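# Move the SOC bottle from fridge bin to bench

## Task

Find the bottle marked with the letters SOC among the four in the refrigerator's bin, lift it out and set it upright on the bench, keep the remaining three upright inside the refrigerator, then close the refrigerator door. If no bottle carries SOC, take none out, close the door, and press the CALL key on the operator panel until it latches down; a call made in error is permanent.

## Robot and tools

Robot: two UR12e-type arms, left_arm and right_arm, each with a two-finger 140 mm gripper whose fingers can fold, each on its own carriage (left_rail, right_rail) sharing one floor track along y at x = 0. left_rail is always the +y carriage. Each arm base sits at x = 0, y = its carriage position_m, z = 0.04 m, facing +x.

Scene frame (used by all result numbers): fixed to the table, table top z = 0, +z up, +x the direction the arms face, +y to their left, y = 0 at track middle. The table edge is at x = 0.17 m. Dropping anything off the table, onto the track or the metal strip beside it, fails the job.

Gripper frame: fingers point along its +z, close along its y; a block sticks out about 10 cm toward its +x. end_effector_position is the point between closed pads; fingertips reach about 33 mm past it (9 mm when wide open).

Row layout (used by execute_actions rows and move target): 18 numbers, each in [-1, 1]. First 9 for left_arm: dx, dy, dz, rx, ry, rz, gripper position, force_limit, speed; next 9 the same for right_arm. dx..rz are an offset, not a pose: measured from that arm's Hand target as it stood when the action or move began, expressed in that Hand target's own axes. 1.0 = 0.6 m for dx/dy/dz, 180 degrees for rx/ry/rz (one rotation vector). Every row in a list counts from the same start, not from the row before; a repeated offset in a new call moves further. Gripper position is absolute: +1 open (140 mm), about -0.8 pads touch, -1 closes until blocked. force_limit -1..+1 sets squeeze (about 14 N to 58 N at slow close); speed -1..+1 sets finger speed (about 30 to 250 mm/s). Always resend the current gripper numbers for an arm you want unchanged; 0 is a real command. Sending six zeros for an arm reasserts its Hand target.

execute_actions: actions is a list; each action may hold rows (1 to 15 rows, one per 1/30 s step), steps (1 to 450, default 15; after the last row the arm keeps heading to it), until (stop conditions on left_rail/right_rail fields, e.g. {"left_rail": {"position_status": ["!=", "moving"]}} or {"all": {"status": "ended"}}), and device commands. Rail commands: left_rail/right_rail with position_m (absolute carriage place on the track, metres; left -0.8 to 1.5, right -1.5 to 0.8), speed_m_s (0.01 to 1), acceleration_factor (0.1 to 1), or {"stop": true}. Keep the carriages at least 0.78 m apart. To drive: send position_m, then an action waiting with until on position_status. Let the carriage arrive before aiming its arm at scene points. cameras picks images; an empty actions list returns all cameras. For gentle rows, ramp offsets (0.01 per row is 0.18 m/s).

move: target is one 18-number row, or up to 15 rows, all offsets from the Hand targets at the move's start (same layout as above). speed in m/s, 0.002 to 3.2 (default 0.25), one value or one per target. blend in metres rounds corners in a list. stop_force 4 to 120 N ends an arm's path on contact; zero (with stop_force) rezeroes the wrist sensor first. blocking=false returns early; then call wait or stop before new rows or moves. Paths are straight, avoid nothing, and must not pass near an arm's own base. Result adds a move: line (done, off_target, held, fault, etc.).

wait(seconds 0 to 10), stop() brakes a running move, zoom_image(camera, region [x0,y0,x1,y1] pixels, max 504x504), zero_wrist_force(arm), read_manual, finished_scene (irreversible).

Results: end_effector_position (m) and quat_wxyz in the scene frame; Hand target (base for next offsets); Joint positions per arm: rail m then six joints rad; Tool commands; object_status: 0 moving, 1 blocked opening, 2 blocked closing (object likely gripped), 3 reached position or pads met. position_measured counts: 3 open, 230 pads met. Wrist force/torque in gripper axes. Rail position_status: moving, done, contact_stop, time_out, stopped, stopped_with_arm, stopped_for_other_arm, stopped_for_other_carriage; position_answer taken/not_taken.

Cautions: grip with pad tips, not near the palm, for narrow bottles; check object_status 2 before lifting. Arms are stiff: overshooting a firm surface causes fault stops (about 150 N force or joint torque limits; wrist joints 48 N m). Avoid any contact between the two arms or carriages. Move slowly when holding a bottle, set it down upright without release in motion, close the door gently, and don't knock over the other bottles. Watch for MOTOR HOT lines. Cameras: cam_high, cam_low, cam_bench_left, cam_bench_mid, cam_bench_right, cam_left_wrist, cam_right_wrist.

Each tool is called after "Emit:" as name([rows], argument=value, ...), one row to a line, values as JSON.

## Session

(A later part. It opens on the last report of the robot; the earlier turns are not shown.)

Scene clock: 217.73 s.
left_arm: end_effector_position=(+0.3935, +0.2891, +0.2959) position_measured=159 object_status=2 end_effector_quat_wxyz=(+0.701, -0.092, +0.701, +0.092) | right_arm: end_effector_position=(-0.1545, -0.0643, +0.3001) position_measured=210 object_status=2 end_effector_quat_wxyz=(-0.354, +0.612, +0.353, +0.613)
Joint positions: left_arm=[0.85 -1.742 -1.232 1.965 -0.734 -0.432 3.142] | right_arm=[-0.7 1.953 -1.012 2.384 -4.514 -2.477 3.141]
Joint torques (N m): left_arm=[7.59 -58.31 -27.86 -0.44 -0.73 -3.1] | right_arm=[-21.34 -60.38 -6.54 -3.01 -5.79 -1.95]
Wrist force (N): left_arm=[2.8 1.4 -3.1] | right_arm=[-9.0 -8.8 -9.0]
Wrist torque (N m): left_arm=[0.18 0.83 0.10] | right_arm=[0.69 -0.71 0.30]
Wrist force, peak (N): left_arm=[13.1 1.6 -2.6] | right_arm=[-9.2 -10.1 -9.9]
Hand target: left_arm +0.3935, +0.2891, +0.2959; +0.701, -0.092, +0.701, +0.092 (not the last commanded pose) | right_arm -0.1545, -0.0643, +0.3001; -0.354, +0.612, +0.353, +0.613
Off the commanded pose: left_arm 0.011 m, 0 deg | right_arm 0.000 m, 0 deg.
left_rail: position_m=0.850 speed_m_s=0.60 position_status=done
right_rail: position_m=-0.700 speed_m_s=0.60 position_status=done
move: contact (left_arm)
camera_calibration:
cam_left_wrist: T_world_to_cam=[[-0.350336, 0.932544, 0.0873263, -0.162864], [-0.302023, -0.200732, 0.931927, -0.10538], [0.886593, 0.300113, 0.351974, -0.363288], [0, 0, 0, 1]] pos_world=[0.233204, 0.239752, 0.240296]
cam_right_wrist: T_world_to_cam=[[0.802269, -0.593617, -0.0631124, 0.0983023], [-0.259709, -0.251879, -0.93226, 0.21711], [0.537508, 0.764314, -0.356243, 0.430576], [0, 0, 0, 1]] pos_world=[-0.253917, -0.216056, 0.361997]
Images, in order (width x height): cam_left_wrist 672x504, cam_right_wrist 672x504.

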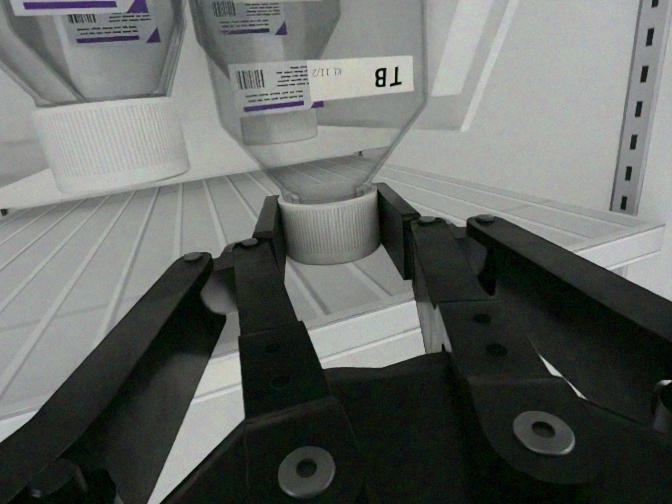

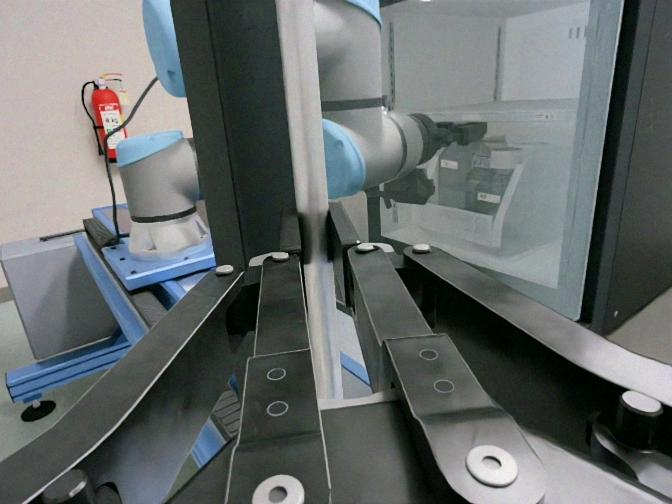

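Emit:
move(target=[0.001,0.0432,-0.161,0,0,0,-1,-0.8,-1,0,0,0,0,0,0,-0.98,0.0,-1], speed=0.025, stop_force=5, cameras=["cam_left_wrist","cam_right_wrist"])

Emit:
zoom_image(camera="cam_right_wrist", region=[400, 90, 560, 240])

Scene clock: 221.13 s.
left_arm: end_effector_position=(+0.3540, +0.2891, +0.2957) position_measured=159 object_status=2 end_effector_quat_wxyz=(+0.701, -0.092, +0.701, +0.092) | right_arm: end_effector_position=(-0.1545, -0.0643, +0.3001) position_measured=210 object_status=2 end_effector_quat_wxyz=(-0.354, +0.612, +0.353, +0.613)
Joint positions: left_arm=[0.85 -1.804 -1.235 1.971 -0.736 -0.494 3.142] | right_arm=[-0.7 1.953 -1.012 2.384 -4.514 -2.477 3.141]
Joint torques (N m): left_arm=[13.73 -70.83 -44.12 5.92 1.99 -2.89] | right_arm=[-19.83 -58.58 -6.36 -2.41 -5.55 -1.95]
Wrist force (N): left_arm=[6.6 2.4 -4.2] | right_arm=[-8.9 -8.8 -9.5]
Wrist torque (N m): left_arm=[0.26 0.82 0.12] | right_arm=[0.62 -0.75 0.30]
Wrist force, peak (N): left_arm=[11.1 0.2 -3.2] | right_arm=[-9.3 -9.7 -9.6]
Hand target: left_arm +0.3540, +0.2891, +0.2957; +0.701, -0.092, +0.701, +0.092 (not the last commanded pose) | right_arm -0.1545, -0.0643, +0.3001; -0.354, +0.612, +0.353, +0.613
Off the commanded pose: left_arm 0.061 m, 0 deg | right_arm 0.000 m, 0 deg.
left_rail: position_m=0.850 speed_m_s=0.60 position_status=done
right_rail: position_m=-0.700 speed_m_s=0.60 position_status=done
move: contact (left_arm)
camera_calibration:
cam_left_wrist: T_world_to_cam=[[-0.350299, 0.932566, 0.0872439, -0.176669], [-0.301972, -0.200618, 0.931969, -0.117077], [0.886625, 0.300122, 0.351885, -0.328149], [0, 0, 0, 1]] pos_world=[0.193704, 0.239752, 0.239996]
cam_right_wrist: T_world_to_cam=[[0.802269, -0.593617, -0.0631124, 0.0983023], [-0.259709, -0.251879, -0.93226, 0.21711], [0.537508, 0.764314, -0.356243, 0.430576], [0, 0, 0, 1]] pos_world=[-0.253917, -0.216056, 0.361997]
Images, in order (width x height): cam_left_wrist 672x504, cam_right_wrist 672x504.

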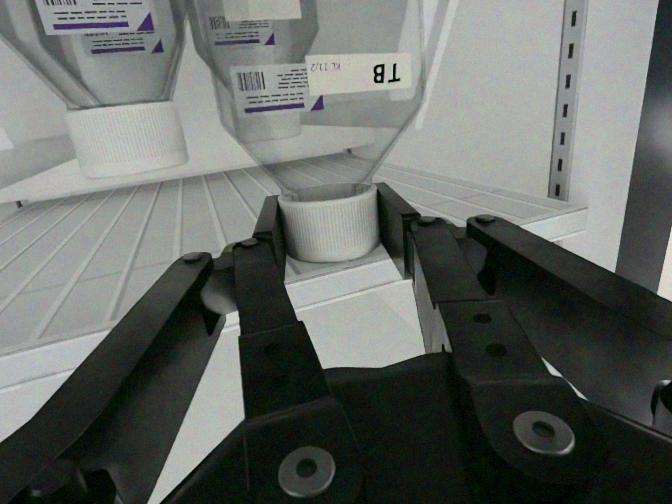

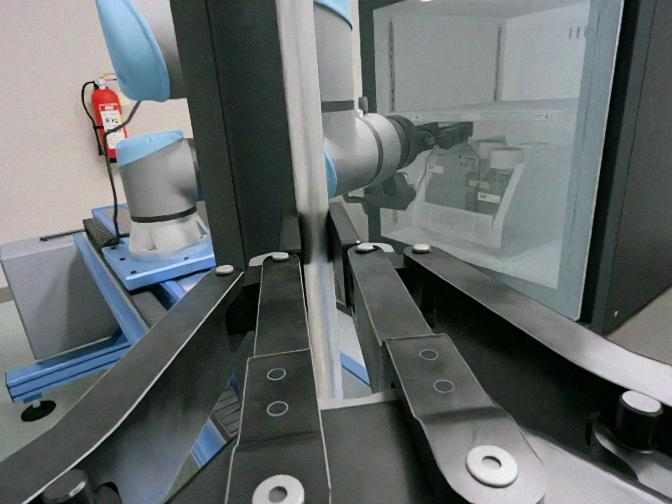

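Scaled by 3.150 from the camera's 672x504 image, which has a finer 960x720 frame.

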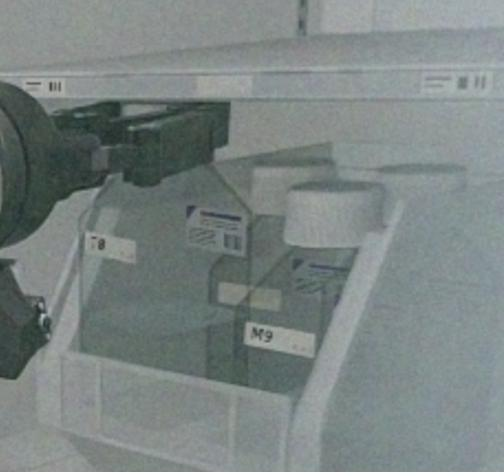

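Emit:
zoom_image(camera="cam_right_wrist", region=[405, 150, 505, 250])

Scaled by 5.040 from the camera's 672x504 image, which has a finer 960x720 frame.

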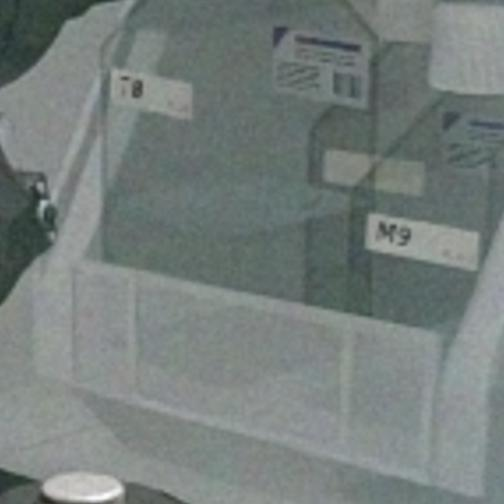

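Emit:
move(target=[0.0033,0,0,0,0,0,-1,-0.8,-1,0,0,0,0,0,0,-0.98,0.0,-1], speed=0.02)

Scene clock: 223.57 s.
left_arm: end_effector_position=(+0.3540, +0.2891, +0.2938) position_measured=159 object_status=2 end_effector_quat_wxyz=(+0.701, -0.092, +0.701, +0.092) | right_arm: end_effector_position=(-0.1545, -0.0643, +0.3001) position_measured=210 object_status=2 end_effector_quat_wxyz=(-0.354, +0.612, +0.353, +0.613)
Joint positions: left_arm=[0.85 -1.804 -1.233 1.972 -0.739 -0.494 3.142] | right_arm=[-0.7 1.953 -1.012 2.384 -4.514 -2.477 3.141]
Joint torques (N m): left_arm=[9.9 -58.65 -26.35 0.04 1.97 -3.83] | right_arm=[-19.4 -59.03 -6.07 -2.86 -5.46 -2.12]
Wrist force (N): left_arm=[2.6 1.1 -3.2] | right_arm=[-9.1 -9.5 -8.9]
Wrist torque (N m): left_arm=[0.12 0.87 0.12] | right_arm=[0.53 -0.69 0.30]
Wrist force, peak (N): left_arm=[6.9 2.1 -4.5] | right_arm=[-9.7 -9.3 -8.9]
Hand target: left_arm +0.3540, +0.2891, +0.2937; +0.701, -0.092, +0.701, +0.092 | right_arm -0.1545, -0.0643, +0.3001; -0.354, +0.612, +0.353, +0.613
Off the commanded pose: left_arm 0.000 m, 0 deg | right_arm 0.000 m, 0 deg.
left_rail: position_m=0.850 speed_m_s=0.60 position_status=done
right_rail: position_m=-0.700 speed_m_s=0.60 position_status=done
move: done

Emit:
move(target=[0,0.0302,-0.1127,0,0,0,-1,-0.8,-1,0,0,0,0,0,0,-0.98,0.0,-1], speed=0.04, stop_force=6, cameras=["cam_left_wrist","cam_right_wrist"])

Emit:
zoom_image(camera="cam_right_wrist", region=[380, 90, 560, 260])

Scene clock: 225.43 s.
left_arm: end_effector_position=(+0.3395, +0.2891, +0.2937) position_measured=159 object_status=2 end_effector_quat_wxyz=(+0.701, -0.092, +0.701, +0.092) | right_arm: end_effector_position=(-0.1545, -0.0643, +0.3001) position_measured=210 object_status=2 end_effector_quat_wxyz=(-0.354, +0.612, +0.353, +0.613)
Joint positions: left_arm=[0.85 -1.826 -1.233 1.973 -0.74 -0.517 3.142] | right_arm=[-0.7 1.953 -1.012 2.384 -4.514 -2.477 3.141]
Joint torques (N m): left_arm=[13.33 -67.64 -41.57 6.16 0.77 -2.41] | right_arm=[-21.68 -58.64 -6.75 -2.52 -5.6 -2.19]
Wrist force (N): left_arm=[3.0 -0.9 -2.8] | right_arm=[-8.5 -8.8 -9.1]
Wrist torque (N m): left_arm=[0.22 0.76 -0.22] | right_arm=[0.60 -0.66 0.31]
Wrist force, peak (N): left_arm=[9.6 -3.1 -0.7] | right_arm=[-10.3 -9.5 -9.8]
Hand target: left_arm +0.3395, +0.2891, +0.2936; +0.701, -0.092, +0.701, +0.092 (not the last commanded pose) | right_arm -0.1545, -0.0643, +0.3001; -0.354, +0.612, +0.353, +0.613
Off the commanded pose: left_arm 0.055 m, 0 deg | right_arm 0.000 m, 0 deg.
left_rail: position_m=0.850 speed_m_s=0.60 position_status=done
right_rail: position_m=-0.700 speed_m_s=0.60 position_status=done
move: contact (left_arm)
camera_calibration:
cam_left_wrist: T_world_to_cam=[[-0.350216, 0.932594, 0.0872775, -0.181603], [-0.30199, -0.200624, 0.931961, -0.119585], [0.886651, 0.300031, 0.351896, -0.314575], [0, 0, 0, 1]] pos_world=[0.179204, 0.239752, 0.237996]
cam_right_wrist: T_world_to_cam=[[0.802269, -0.593617, -0.0631124, 0.0983023], [-0.259709, -0.251879, -0.93226, 0.21711], [0.537508, 0.764314, -0.356243, 0.430576], [0, 0, 0, 1]] pos_world=[-0.253917, -0.216056, 0.361997]
Images, in order (width x height): cam_left_wrist 672x504, cam_right_wrist 672x504.

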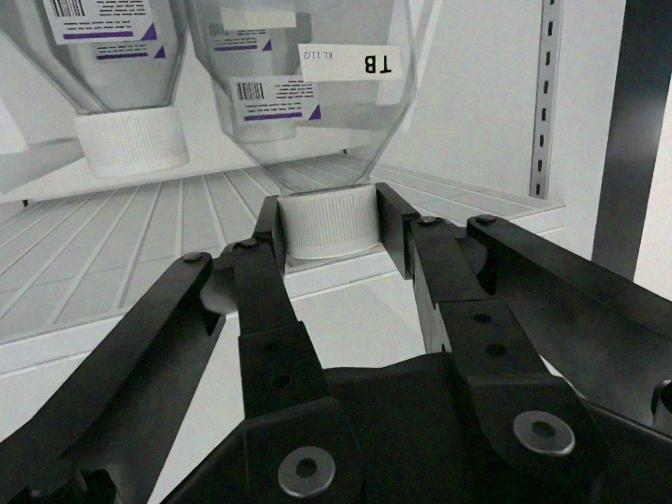

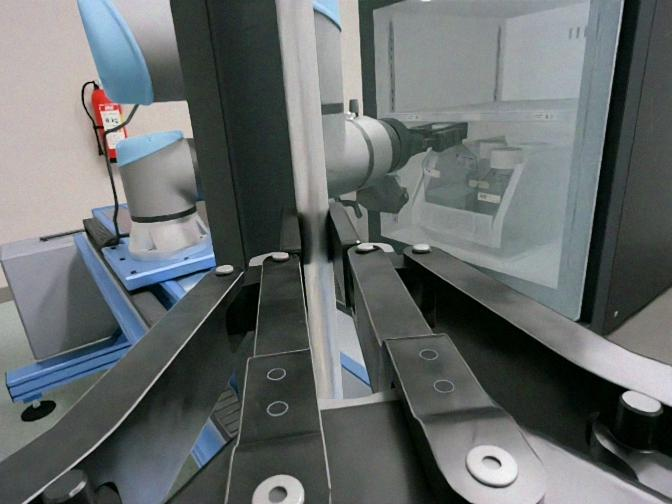

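Scaled by 2.800 from the camera's 672x504 image, which has a finer 960x720 frame.

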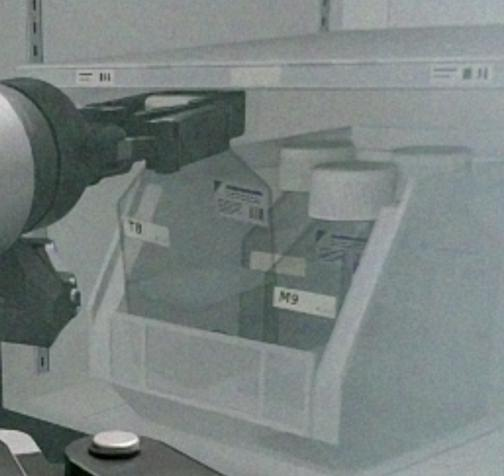

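Emit:
zoom_image(camera="cam_right_wrist", region=[405, 140, 505, 240])

Emit:
zoom_image(camera="cam_left_wrist", region=[150, 0, 450, 280])

Scaled by 5.040 from the camera's 672x504 image, which has a finer 960x720 frame.

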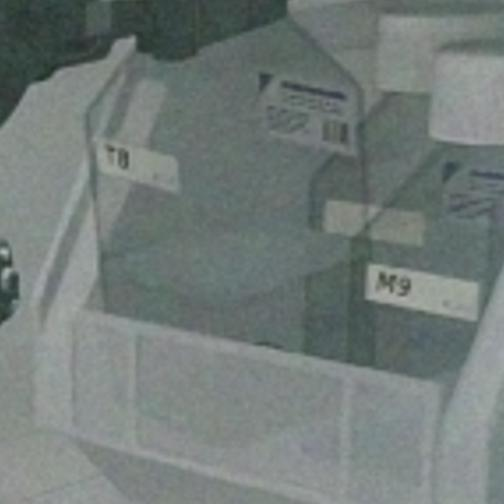

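Scaled by 1.680 from the camera's 672x504 image, which has a finer 960x720 frame.

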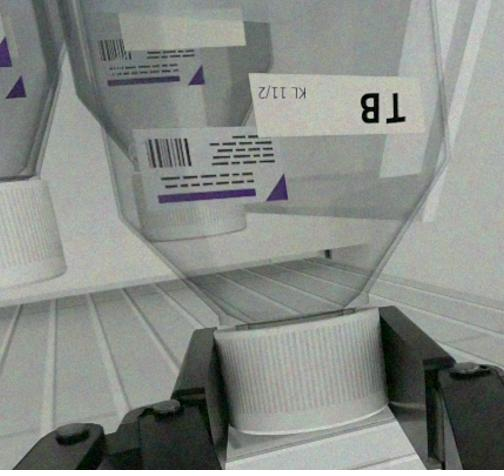

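Emit:
zoom_image(camera="cam_left_wrist", region=[180, 0, 320, 80])

Emit:
zoom_image(camera="cam_right_wrist", region=[455, 165, 515, 215])

Scaled by 3.600 from the camera's 672x504 image, which has a finer 960x720 frame.

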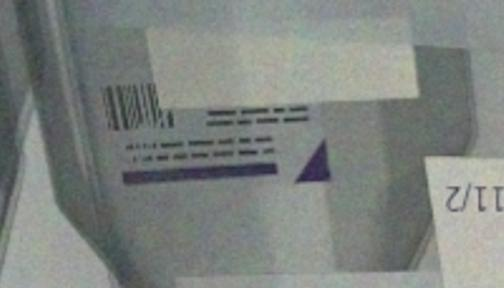

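Scaled by 8.400 from the camera's 672x504 image, which has a finer 960x720 frame.

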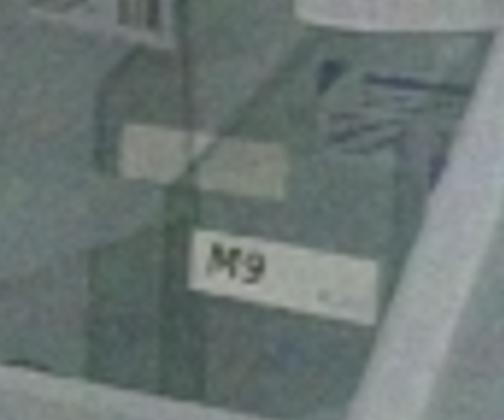

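Emit:
move(target=[-0.0013,0.0173,-0.0644,0,0,0,-1,-0.8,-1,0,0,0,0,0,0,-0.98,0.0,-1], speed=0.03, stop_force=12, cameras=["cam_left_wrist","cam_right_wrist"])

Emit:
zoom_image(camera="cam_right_wrist", region=[380, 90, 560, 260])

Scene clock: 231.57 s.
left_arm: end_effector_position=(+0.3303, +0.2890, +0.2938) position_measured=159 object_status=2 end_effector_quat_wxyz=(+0.701, -0.092, +0.701, +0.092) | right_arm: end_effector_position=(-0.1545, -0.0643, +0.3001) position_measured=210 object_status=2 end_effector_quat_wxyz=(-0.354, +0.612, +0.353, +0.613)
Joint positions: left_arm=[0.85 -1.841 -1.233 1.973 -0.74 -0.531 3.142] | right_arm=[-0.7 1.953 -1.012 2.384 -4.514 -2.477 3.141]
Joint torques (N m): left_arm=[13.93 -64.98 -30.93 2.9 0.36 -2.61] | right_arm=[-19.46 -58.55 -7.06 -2.83 -5.73 -1.72]
Wrist force (N): left_arm=[9.1 -2.0 -5.1] | right_arm=[-7.4 -8.7 -9.0]
Wrist torque (N m): left_arm=[0.32 0.95 -0.37] | right_arm=[0.53 -0.68 0.30]
Wrist force, peak (N): left_arm=[15.0 -5.1 8.3] | right_arm=[-8.5 -10.4 -10.5]
Hand target: left_arm +0.3303, +0.2890, +0.2938; +0.701, -0.092, +0.701, +0.092 (not the last commanded pose) | right_arm -0.1545, -0.0643, +0.3001; -0.354, +0.612, +0.353, +0.613
Off the commanded pose: left_arm 0.031 m, 0 deg | right_arm 0.000 m, 0 deg.
left_rail: position_m=0.850 speed_m_s=0.60 position_status=done
right_rail: position_m=-0.700 speed_m_s=0.60 position_status=done
move: contact (left_arm)
camera_calibration:
cam_left_wrist: T_world_to_cam=[[-0.350299, 0.932566, 0.0872439, -0.184805], [-0.301972, -0.200618, 0.931969, -0.122463], [0.886625, 0.300122, 0.351885, -0.306467], [0, 0, 0, 1]] pos_world=[0.170004, 0.239752, 0.238096]
cam_right_wrist: T_world_to_cam=[[0.802269, -0.593617, -0.0631124, 0.0983023], [-0.259709, -0.251879, -0.93226, 0.21711], [0.537508, 0.764314, -0.356243, 0.430576], [0, 0, 0, 1]] pos_world=[-0.253917, -0.216056, 0.361997]
Images, in order (width x height): cam_left_wrist 672x504, cam_right_wrist 672x504.

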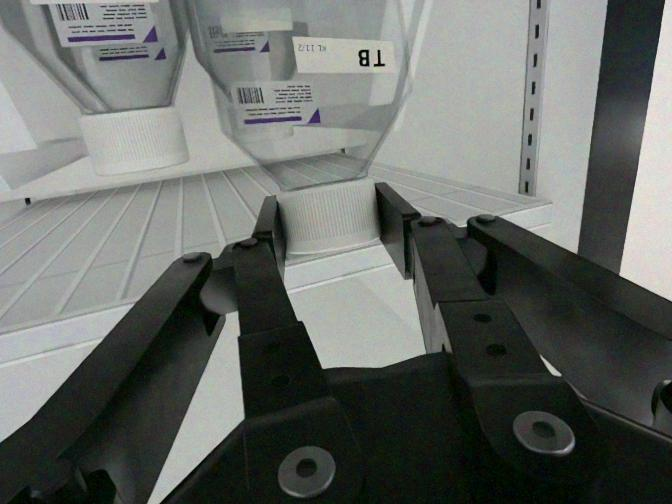

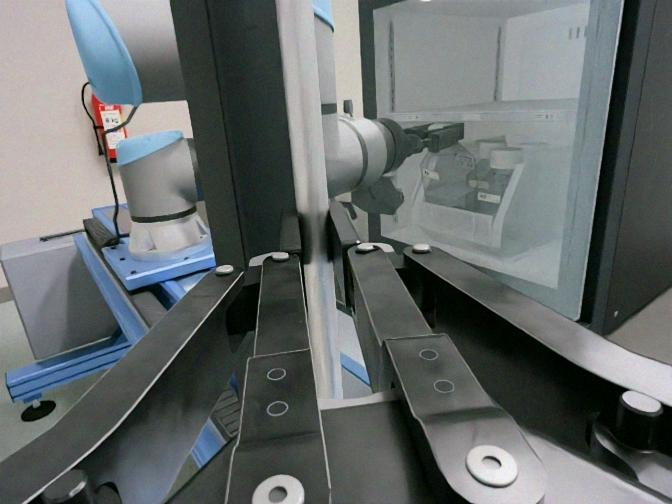

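Scaled by 2.800 from the camera's 672x504 image, which has a finer 960x720 frame.

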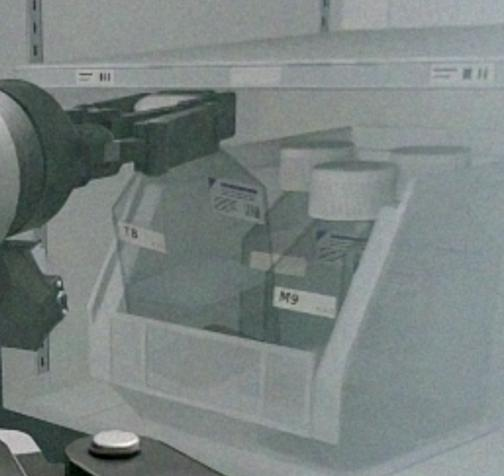

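Emit:
move(target=[0,-0.015,0.0559,0,0,0,-1,-0.8,-1,0,0,0,0,0,0,-0.98,0.0,-1], speed=0.06)

Emit:
move(target=[0.0768,0,0,0,0,0,-1,-0.8,-1,0,0,0,0,0,0,-0.98,0.0,-1], speed=0.02, stop_force=15, cameras=["cam_left_wrist","cam_right_wrist"])

Emit:
zoom_image(camera="cam_right_wrist", region=[380, 90, 560, 260])

Scene clock: 236.20 s.
left_arm: end_effector_position=(+0.3648, +0.2890, +0.2938) position_measured=159 object_status=2 end_effector_quat_wxyz=(+0.701, -0.092, +0.701, +0.092) | right_arm: end_effector_position=(-0.1545, -0.0643, +0.3001) position_measured=210 object_status=2 end_effector_quat_wxyz=(-0.354, +0.612, +0.353, +0.613)
Joint positions: left_arm=[0.85 -1.787 -1.232 1.971 -0.739 -0.477 3.142] | right_arm=[-0.7 1.953 -1.012 2.384 -4.514 -2.477 3.141]
Joint torques (N m): left_arm=[13.59 -59.51 -42.77 5.13 1.49 -2.13] | right_arm=[-19.38 -58.46 -6.44 -2.98 -5.53 -1.79]
Wrist force (N): left_arm=[3.1 1.6 -2.6] | right_arm=[-9.2 -8.2 -8.3]
Wrist torque (N m): left_arm=[0.22 0.79 0.14] | right_arm=[0.60 -0.77 0.29]
Wrist force, peak (N): left_arm=[10.7 -2.5 -5.0] | right_arm=[-9.5 -8.6 -8.5]
Hand target: left_arm +0.3651, +0.2890, +0.2938; +0.701, -0.092, +0.701, +0.092 | right_arm -0.1545, -0.0643, +0.3001; -0.354, +0.612, +0.353, +0.613
Off the commanded pose: left_arm 0.000 m, 0 deg | right_arm 0.000 m, 0 deg.
left_rail: position_m=0.850 speed_m_s=0.60 position_status=done
right_rail: position_m=-0.700 speed_m_s=0.60 position_status=done
move: done

Scene clock: 239.50 s.
left_arm: end_effector_position=(+0.3651, +0.2890, +0.2536) position_measured=159 object_status=2 end_effector_quat_wxyz=(+0.701, -0.092, +0.701, +0.092) | right_arm: end_effector_position=(-0.1545, -0.0643, +0.3001) position_measured=210 object_status=2 end_effector_quat_wxyz=(-0.354, +0.612, +0.353, +0.613)
Joint positions: left_arm=[0.85 -1.787 -1.182 1.993 -0.81 -0.477 3.142] | right_arm=[-0.7 1.953 -1.012 2.384 -4.514 -2.477 3.141]
Joint torques (N m): left_arm=[10.54 -86.61 -39.68 6.18 -0.46 -1.98] | right_arm=[-18.07 -60.07 -7.37 -3.2 -5.59 -1.97]
Wrist force (N): left_arm=[4.3 -1.5 -1.5] | right_arm=[-9.1 -8.7 -8.6]
Wrist torque (N m): left_arm=[0.02 0.58 -0.23] | right_arm=[0.60 -0.70 0.30]
Wrist force, peak (N): left_arm=[-16.9 -0.1 0.2] | right_arm=[-11.6 -8.7 -8.9]
Hand target: left_arm +0.3651, +0.2890, +0.2536; +0.701, -0.092, +0.701, +0.092 (not the last commanded pose) | right_arm -0.1545, -0.0643, +0.3001; -0.354, +0.612, +0.353, +0.613
Off the commanded pose: left_arm 0.006 m, 0 deg | right_arm 0.000 m, 0 deg.
left_rail: position_m=0.850 speed_m_s=0.60 position_status=done
right_rail: position_m=-0.700 speed_m_s=0.60 position_status=done
move: contact (left_arm)
camera_calibration:
cam_left_wrist: T_world_to_cam=[[-0.350242, 0.932579, 0.0873279, -0.169148], [-0.302053, -0.200706, 0.931923, -0.074536], [0.88662, 0.300021, 0.351984, -0.323206], [0, 0, 0, 1]] pos_world=[0.204804, 0.239752, 0.197996]
cam_right_wrist: T_world_to_cam=[[0.802269, -0.593617, -0.0631124, 0.0983023], [-0.259709, -0.251879, -0.93226, 0.21711], [0.537508, 0.764314, -0.356243, 0.430576], [0, 0, 0, 1]] pos_world=[-0.253917, -0.216056, 0.361997]
Images, in order (width x height): cam_left_wrist 672x504, cam_right_wrist 672x504.

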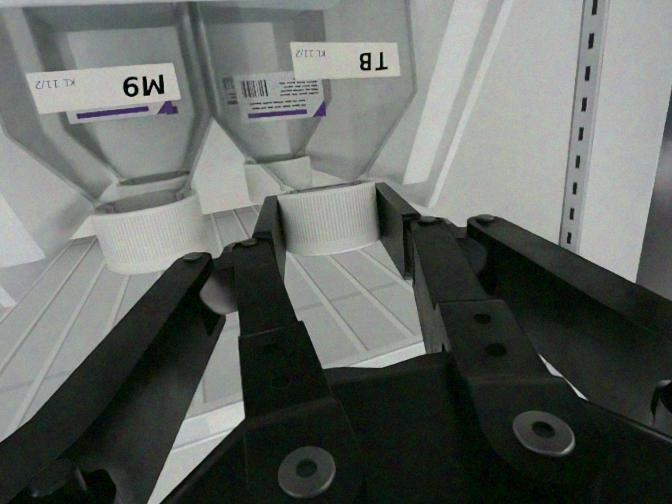

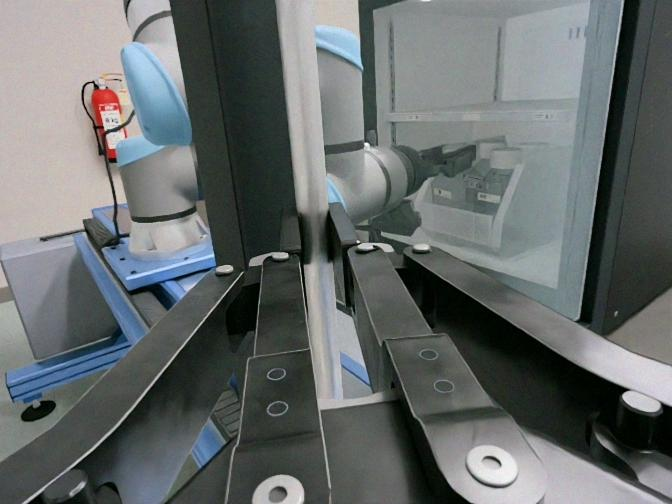

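Scaled by 2.800 from the camera's 672x504 image, which has a finer 960x720 frame.

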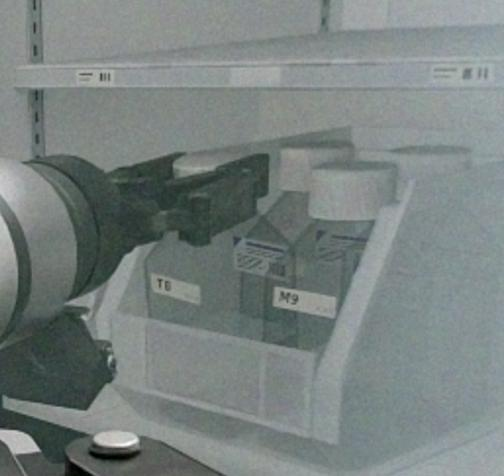

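Emit:
move([
  [0,0,0,0,0,0,-0.12,-0.8,-1,0,0,0,0,0,0,-0.98,0.0,-1],
  [0.0135,0,0,0,0,0,-0.12,-0.8,-1,0,0,0,0,0,0,-0.98,0.0,-1],
], speed=0.05, cameras=["cam_left_wrist","cam_right_wrist"])

Emit:
zoom_image(camera="cam_left_wrist", region=[170, 60, 470, 330])

Emit:
zoom_image(camera="cam_right_wrist", region=[380, 90, 560, 260])

Scene clock: 241.73 s.
left_arm: end_effector_position=(+0.3651, +0.2890, +0.2458) position_measured=144 object_status=3 end_effector_quat_wxyz=(+0.701, -0.092, +0.701, +0.092) | right_arm: end_effector_position=(-0.1545, -0.0643, +0.3001) position_measured=210 object_status=2 end_effector_quat_wxyz=(-0.354, +0.612, +0.353, +0.613)
Joint positions: left_arm=[0.85 -1.787 -1.172 1.996 -0.824 -0.477 3.142] | right_arm=[-0.7 1.953 -1.012 2.384 -4.514 -2.477 3.141]
Joint torques (N m): left_arm=[6.76 -55.75 -22.98 -0.92 -0.68 -2.89] | right_arm=[-18.42 -59.66 -7.68 -3.19 -5.64 -2.08]
Wrist force (N): left_arm=[-0.3 1.0 -2.4] | right_arm=[-10.1 -8.9 -9.5]
Wrist torque (N m): left_arm=[0.08 0.54 0.17] | right_arm=[0.63 -0.70 0.30]
Wrist force, peak (N): left_arm=[4.6 -0.9 -1.6] | right_arm=[-10.8 -9.3 -9.3]
Hand target: left_arm +0.3651, +0.2890, +0.2455; +0.701, -0.092, +0.701, +0.092 | right_arm -0.1545, -0.0643, +0.3001; -0.354, +0.612, +0.353, +0.613
Off the commanded pose: left_arm 0.000 m, 0 deg | right_arm 0.000 m, 0 deg.
left_rail: position_m=0.850 speed_m_s=0.60 position_status=done
right_rail: position_m=-0.700 speed_m_s=0.60 position_status=done
move: done
camera_calibration:
cam_left_wrist: T_world_to_cam=[[-0.350213, 0.932598, 0.0872413, -0.168452], [-0.302085, -0.200619, 0.931932, -0.0671897], [0.88662, 0.300021, 0.351983, -0.320425], [0, 0, 0, 1]] pos_world=[0.204804, 0.239752, 0.190096]
cam_right_wrist: T_world_to_cam=[[0.802269, -0.593617, -0.0631124, 0.0983023], [-0.259709, -0.251879, -0.93226, 0.21711], [0.537508, 0.764314, -0.356243, 0.430576], [0, 0, 0, 1]] pos_world=[-0.253917, -0.216056, 0.361997]
Images, in order (width x height): cam_left_wrist 672x504, cam_right_wrist 672x504.

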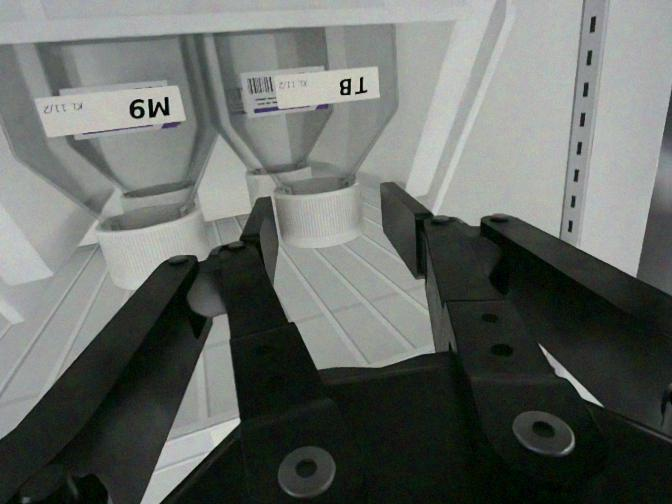

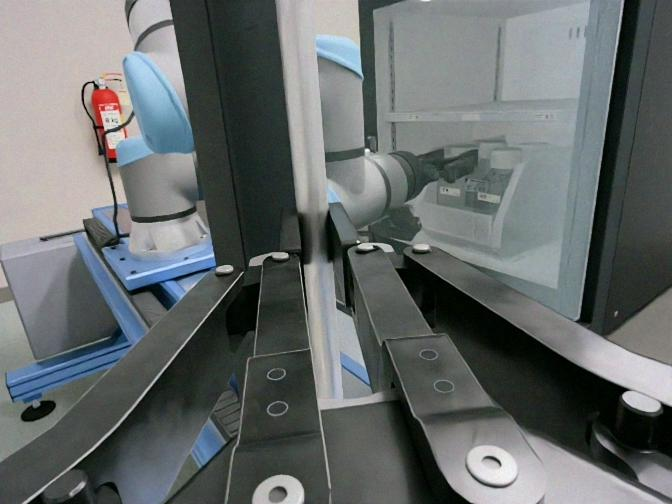

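Scaled by 1.680 from the camera's 672x504 image, which has a finer 960x720 frame.

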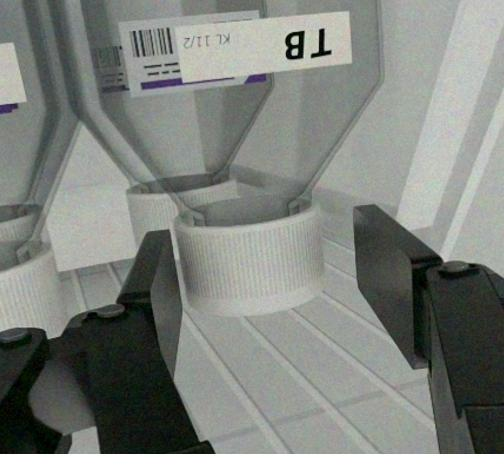

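Scaled by 2.800 from the camera's 672x504 image, which has a finer 960x720 frame.

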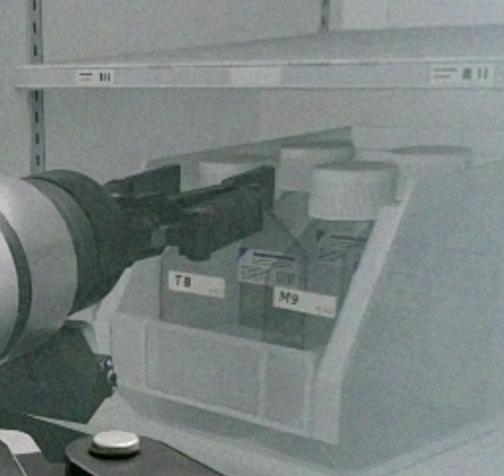

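Emit:
move([
  [-0.0075,-0.0065,0.0483,0,0,0,-0.12,-0.8,-1,0,0,0,0,0,0,-0.98,0.0,-1],
  [-0.0075,-0.0065,0.0483,0,0,0,-1,-0.05,-1,0,0,0,0,0,0,-0.98,0.0,-1],
], speed=0.05, cameras=["cam_left_wrist"])

Scene clock: 247.90 s.
left_arm: end_effector_position=(+0.3941, +0.2927, +0.2500) position_measured=159 object_status=0 end_effector_quat_wxyz=(+0.701, -0.092, +0.701, +0.092) | right_arm: end_effector_position=(-0.1545, -0.0643, +0.3001) position_measured=210 object_status=2 end_effector_quat_wxyz=(-0.354, +0.612, +0.353, +0.613)
Joint positions: left_arm=[0.85 -1.742 -1.179 1.997 -0.818 -0.432 3.142] | right_arm=[-0.7 1.953 -1.012 2.384 -4.514 -2.477 3.141]
Joint torques (N m): left_arm=[11.71 -84.05 -37.3 4.59 1.69 1.88] | right_arm=[-19.98 -61.69 -7.63 -3.36 -5.98 -1.71]
Wrist force (N): left_arm=[0.8 1.1 -2.8] | right_arm=[-9.4 -9.0 -8.7]
Wrist torque (N m): left_arm=[0.16 0.70 0.06] | right_arm=[0.63 -0.77 0.30]
Wrist force, peak (N): left_arm=[1.5 1.4 -2.8] | right_arm=[-10.6 -9.5 -9.3]
Hand target: left_arm +0.3941, +0.2927, +0.2500; +0.701, -0.092, +0.701, +0.092 | right_arm -0.1545, -0.0643, +0.3001; -0.354, +0.612, +0.353, +0.613
Off the commanded pose: left_arm 0.000 m, 0 deg | right_arm 0.000 m, 0 deg.
left_rail: position_m=0.850 speed_m_s=0.60 position_status=done
right_rail: position_m=-0.700 speed_m_s=0.60 position_status=done
move: done
camera_calibration:
cam_left_wrist: T_world_to_cam=[[-0.350242, 0.932579, 0.0873279, -0.162127], [-0.302053, -0.200706, 0.931923, -0.061679], [0.88662, 0.300021, 0.351984, -0.348761], [0, 0, 0, 1]] pos_world=[0.233804, 0.243452, 0.194396]
Images, in order (width x height): cam_left_wrist 672x504.

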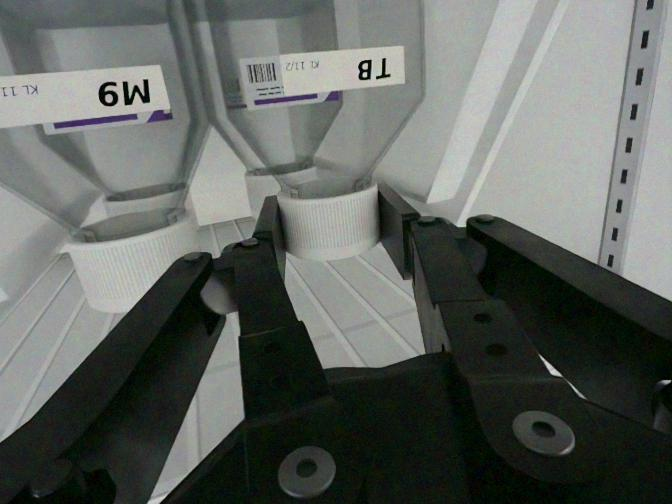

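Emit:
move([
  [-0.03,0,0,0,0,0,-1,-0.05,-1,0,0,0,0,0,0,-0.98,0.0,-1],
  [-0.0417,0.0208,-0.0776,0,-0.0805,-0.0216,-1,-0.05,-1,0,0,0,0,0,0,-0.98,0.0,-1],
  [-0.0415,0.0264,-0.0984,0,-0.1073,-0.0288,-1,-0.05,-1,0,0,0,0,0,0,-0.98,0.0,-1],
], speed=0.05, blend=[0.005,0.005,0], cameras=["cam_left_wrist","cam_right_wrist"])

Emit:
zoom_image(camera="cam_right_wrist", region=[380, 90, 560, 260])

Scene clock: 254.77 s.
left_arm: end_effector_position=(+0.3330, +0.2928, +0.2749) position_measured=159 object_status=2 end_effector_quat_wxyz=(+0.812, -0.106, +0.569, +0.075) | right_arm: end_effector_position=(-0.1545, -0.0643, +0.3001) position_measured=210 object_status=2 end_effector_quat_wxyz=(-0.354, +0.612, +0.353, +0.613)
Joint positions: left_arm=[0.85 -1.807 -0.956 1.895 -0.32 -0.605 2.518] | right_arm=[-0.7 1.953 -1.012 2.384 -4.514 -2.477 3.141]
Joint torques (N m): left_arm=[-13.81 -73.61 -32.45 8.68 -3.25 -3.21] | right_arm=[-16.57 -60.29 -8.52 -3.46 -5.51 -1.82]
Wrist force (N): left_arm=[3.0 1.3 -4.3] | right_arm=[-8.9 -9.0 -9.2]
Wrist torque (N m): left_arm=[0.04 0.83 0.14] | right_arm=[0.62 -0.72 0.30]
Wrist force, peak (N): left_arm=[2.9 2.1 -4.6] | right_arm=[-10.0 -9.7 -9.3]
Hand target: left_arm +0.3330, +0.2928, +0.2749; +0.812, -0.106, +0.569, +0.075 | right_arm -0.1545, -0.0643, +0.3001; -0.354, +0.612, +0.353, +0.613
Off the commanded pose: left_arm 0.000 m, 0 deg | right_arm 0.000 m, 0 deg.
left_rail: position_m=0.850 speed_m_s=0.60 position_status=done
right_rail: position_m=-0.700 speed_m_s=0.60 position_status=done
move: done
camera_calibration:
cam_left_wrist: T_world_to_cam=[[-0.358745, 0.932662, -0.037996, -0.148468], [-0.602316, -0.200197, 0.772746, 0.0402434], [0.713105, 0.300104, 0.633577, -0.322971], [0, 0, 0, 1]] pos_world=[0.201289, 0.243452, 0.167888]
cam_right_wrist: T_world_to_cam=[[0.802269, -0.593617, -0.0631124, 0.0983023], [-0.259709, -0.251879, -0.93226, 0.21711], [0.537508, 0.764314, -0.356243, 0.430576], [0, 0, 0, 1]] pos_world=[-0.253917, -0.216056, 0.361997]
Images, in order (width x height): cam_left_wrist 672x504, cam_right_wrist 672x504.

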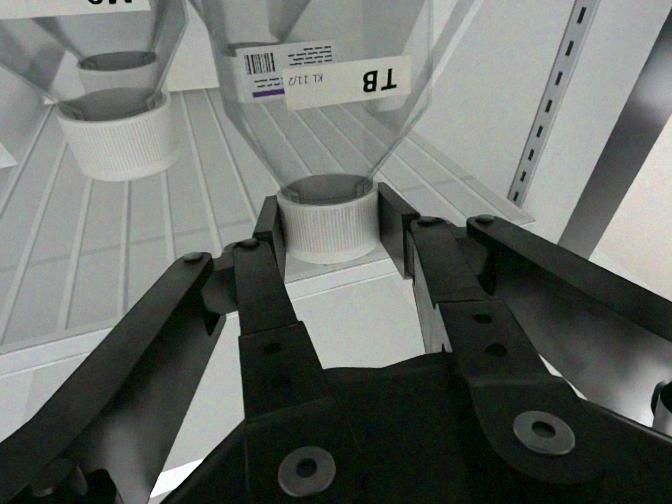

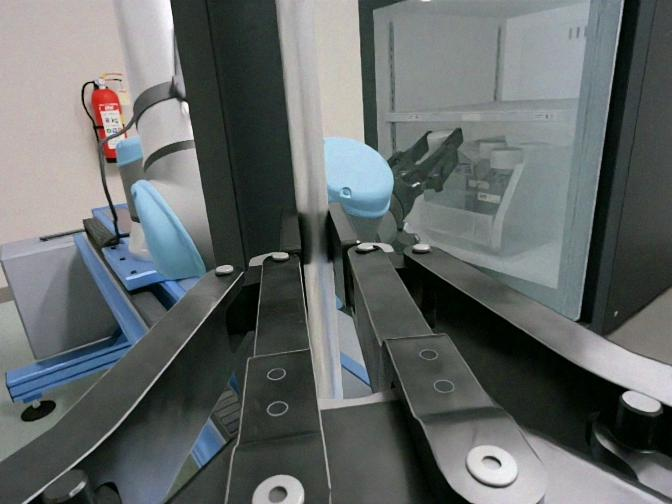

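Scaled by 2.800 from the camera's 672x504 image, which has a finer 960x720 frame.

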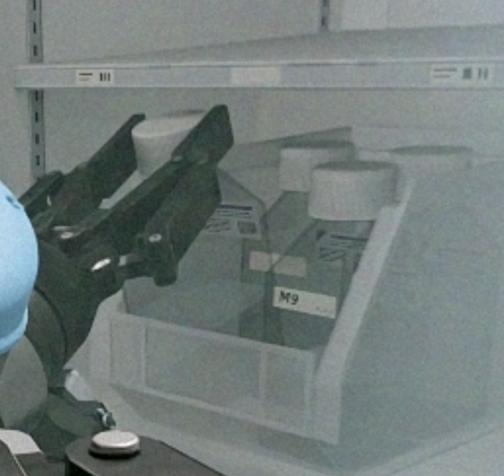

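Emit:
move(target=[-0.004,0.0153,-0.0572,0,-0.0268,-0.0072,-1,-0.05,-1,0,0,0,0,0,0,-0.98,0.0,-1], speed=0.03, stop_force=14, cameras=["cam_left_wrist","cam_right_wrist"])

Emit:
zoom_image(camera="cam_right_wrist", region=[380, 90, 560, 260])

Scene clock: 257.97 s.
left_arm: end_effector_position=(+0.2987, +0.2928, +0.2651) position_measured=159 object_status=2 end_effector_quat_wxyz=(+0.836, -0.110, +0.533, +0.070) | right_arm: end_effector_position=(-0.1545, -0.0643, +0.3001) position_measured=210 object_status=2 end_effector_quat_wxyz=(-0.354, +0.612, +0.353, +0.613)
Joint positions: left_arm=[0.85 -1.843 -0.889 1.882 -0.293 -0.686 2.444] | right_arm=[-0.7 1.953 -1.012 2.384 -4.514 -2.477 3.141]
Joint torques (N m): left_arm=[-15.94 -69.34 -26.63 7.21 -4.43 -3.1] | right_arm=[-17.15 -60.7 -8.1 -3.36 -5.69 -2.05]
Wrist force (N): left_arm=[-1.7 -4.8 1.0] | right_arm=[-10.7 -9.9 -9.9]
Wrist torque (N m): left_arm=[0.13 0.48 -0.73] | right_arm=[0.72 -0.67 0.30]
Wrist force, peak (N): left_arm=[-2.1 -5.1 1.5] | right_arm=[-11.1 -10.1 -10.4]
Hand target: left_arm +0.2987, +0.2928, +0.2651; +0.836, -0.110, +0.533, +0.070 | right_arm -0.1545, -0.0643, +0.3001; -0.354, +0.612, +0.353, +0.613
Off the commanded pose: left_arm 0.000 m, 0 deg | right_arm 0.000 m, 0 deg.
left_rail: position_m=0.850 speed_m_s=0.60 position_status=done
right_rail: position_m=-0.700 speed_m_s=0.60 position_status=done
move: done
camera_calibration:
cam_left_wrist: T_world_to_cam=[[-0.353999, 0.932669, -0.069379, -0.154225], [-0.66755, -0.200022, 0.717194, 0.0614263], [0.655027, 0.3002, 0.693411, -0.290888], [0, 0, 0, 1]] pos_world=[0.176949, 0.243452, 0.14695]
cam_right_wrist: T_world_to_cam=[[0.802269, -0.593617, -0.0631124, 0.0983023], [-0.259709, -0.251879, -0.93226, 0.21711], [0.537508, 0.764314, -0.356243, 0.430576], [0, 0, 0, 1]] pos_world=[-0.253917, -0.216056, 0.361997]
Images, in order (width x height): cam_left_wrist 672x504, cam_right_wrist 672x504.

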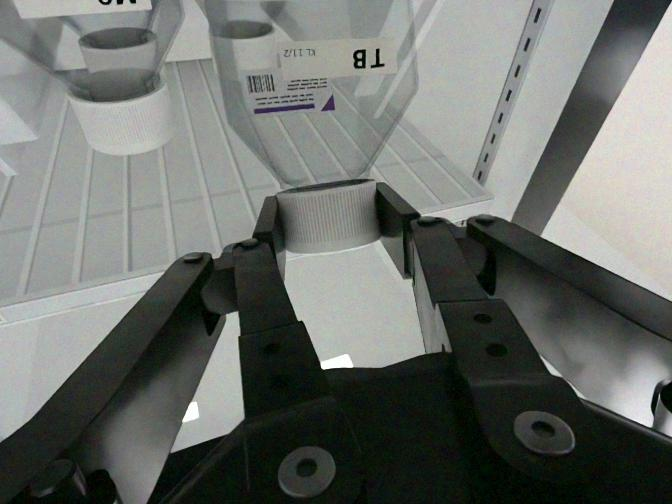

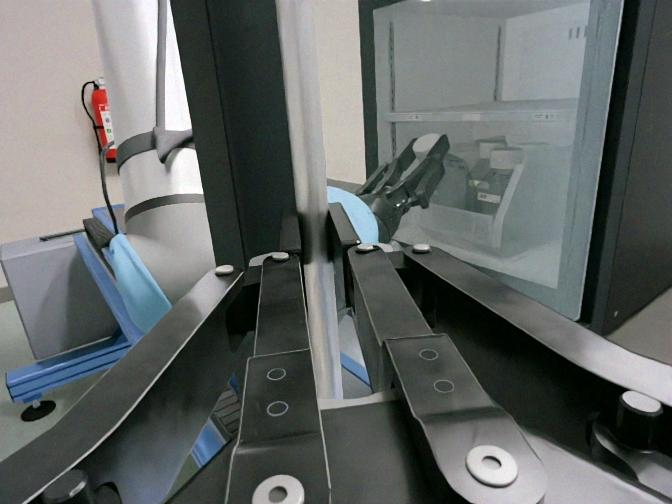

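Scaled by 2.800 from the camera's 672x504 image, which has a finer 960x720 frame.

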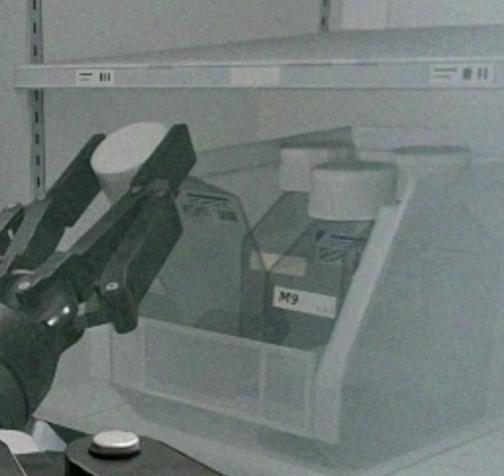

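Emit:
move(target=[-0.0826,0.002,-0.0072,0,0,0,-1,-0.05,-1,0,0,0,0,0,0,-0.98,0.0,-1], speed=0.04, stop_force=14, cameras=["cam_left_wrist","cam_right_wrist"])

Emit:
zoom_image(camera="cam_right_wrist", region=[360, 60, 560, 260])

Scene clock: 261.53 s.
left_arm: end_effector_position=(+0.2737, +0.2929, +0.3081) position_measured=159 object_status=2 end_effector_quat_wxyz=(+0.836, -0.110, +0.533, +0.070) | right_arm: end_effector_position=(-0.1545, -0.0643, +0.3001) position_measured=210 object_status=2 end_effector_quat_wxyz=(-0.354, +0.612, +0.353, +0.613)
Joint positions: left_arm=[0.85 -1.882 -0.955 1.884 -0.258 -0.716 2.482] | right_arm=[-0.7 1.953 -1.012 2.384 -4.514 -2.477 3.141]
Joint torques (N m): left_arm=[-13.94 -97.92 -32.54 9.25 -3.68 4.03] | right_arm=[-17.8 -59.93 -7.54 -3.56 -5.31 -1.65]
Wrist force (N): left_arm=[3.0 1.3 -2.3] | right_arm=[-8.9 -9.6 -9.3]
Wrist torque (N m): left_arm=[0.07 0.68 -0.21] | right_arm=[0.52 -0.74 0.30]
Wrist force, peak (N): left_arm=[6.1 -2.3 -1.8] | right_arm=[-11.3 -10.4 -10.4]
Hand target: left_arm +0.2737, +0.2929, +0.3081; +0.836, -0.110, +0.533, +0.070 | right_arm -0.1545, -0.0643, +0.3001; -0.354, +0.612, +0.353, +0.613
Off the commanded pose: left_arm 0.000 m, 0 deg | right_arm 0.000 m, 0 deg.
left_rail: position_m=0.850 speed_m_s=0.60 position_status=done
right_rail: position_m=-0.700 speed_m_s=0.60 position_status=done
move: done
camera_calibration:
cam_left_wrist: T_world_to_cam=[[-0.353999, 0.932669, -0.069379, -0.160185], [-0.66755, -0.200022, 0.717194, 0.0139182], [0.655027, 0.3002, 0.693411, -0.304359], [0, 0, 0, 1]] pos_world=[0.151949, 0.243552, 0.18995]
cam_right_wrist: T_world_to_cam=[[0.802269, -0.593617, -0.0631124, 0.0983023], [-0.259709, -0.251879, -0.93226, 0.21711], [0.537508, 0.764314, -0.356243, 0.430576], [0, 0, 0, 1]] pos_world=[-0.253917, -0.216056, 0.361997]
Images, in order (width x height): cam_left_wrist 672x504, cam_right_wrist 672x504.

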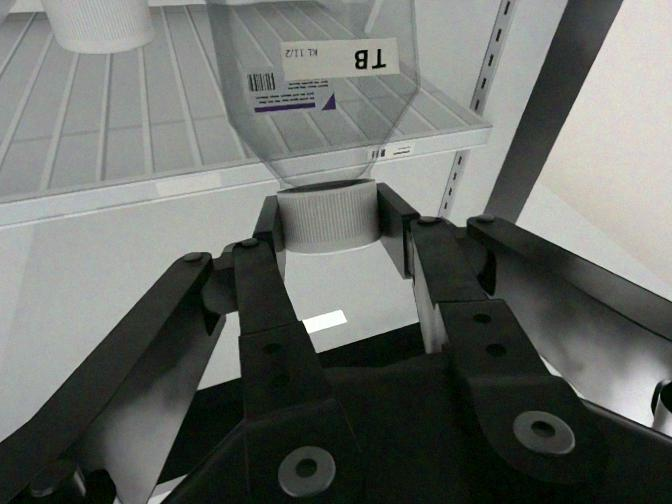

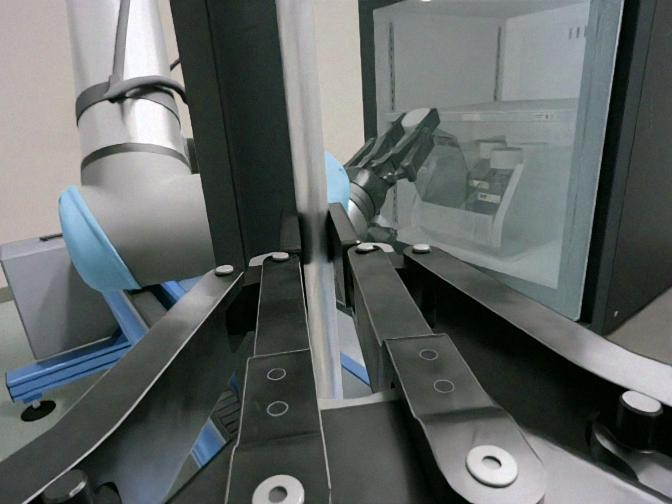

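Scaled by 2.520 from the camera's 672x504 image, which has a finer 960x720 frame.

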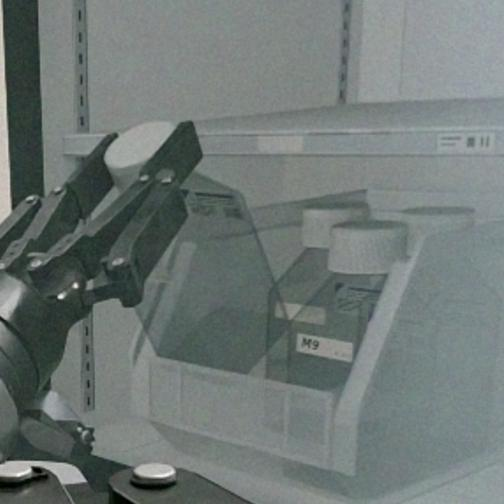

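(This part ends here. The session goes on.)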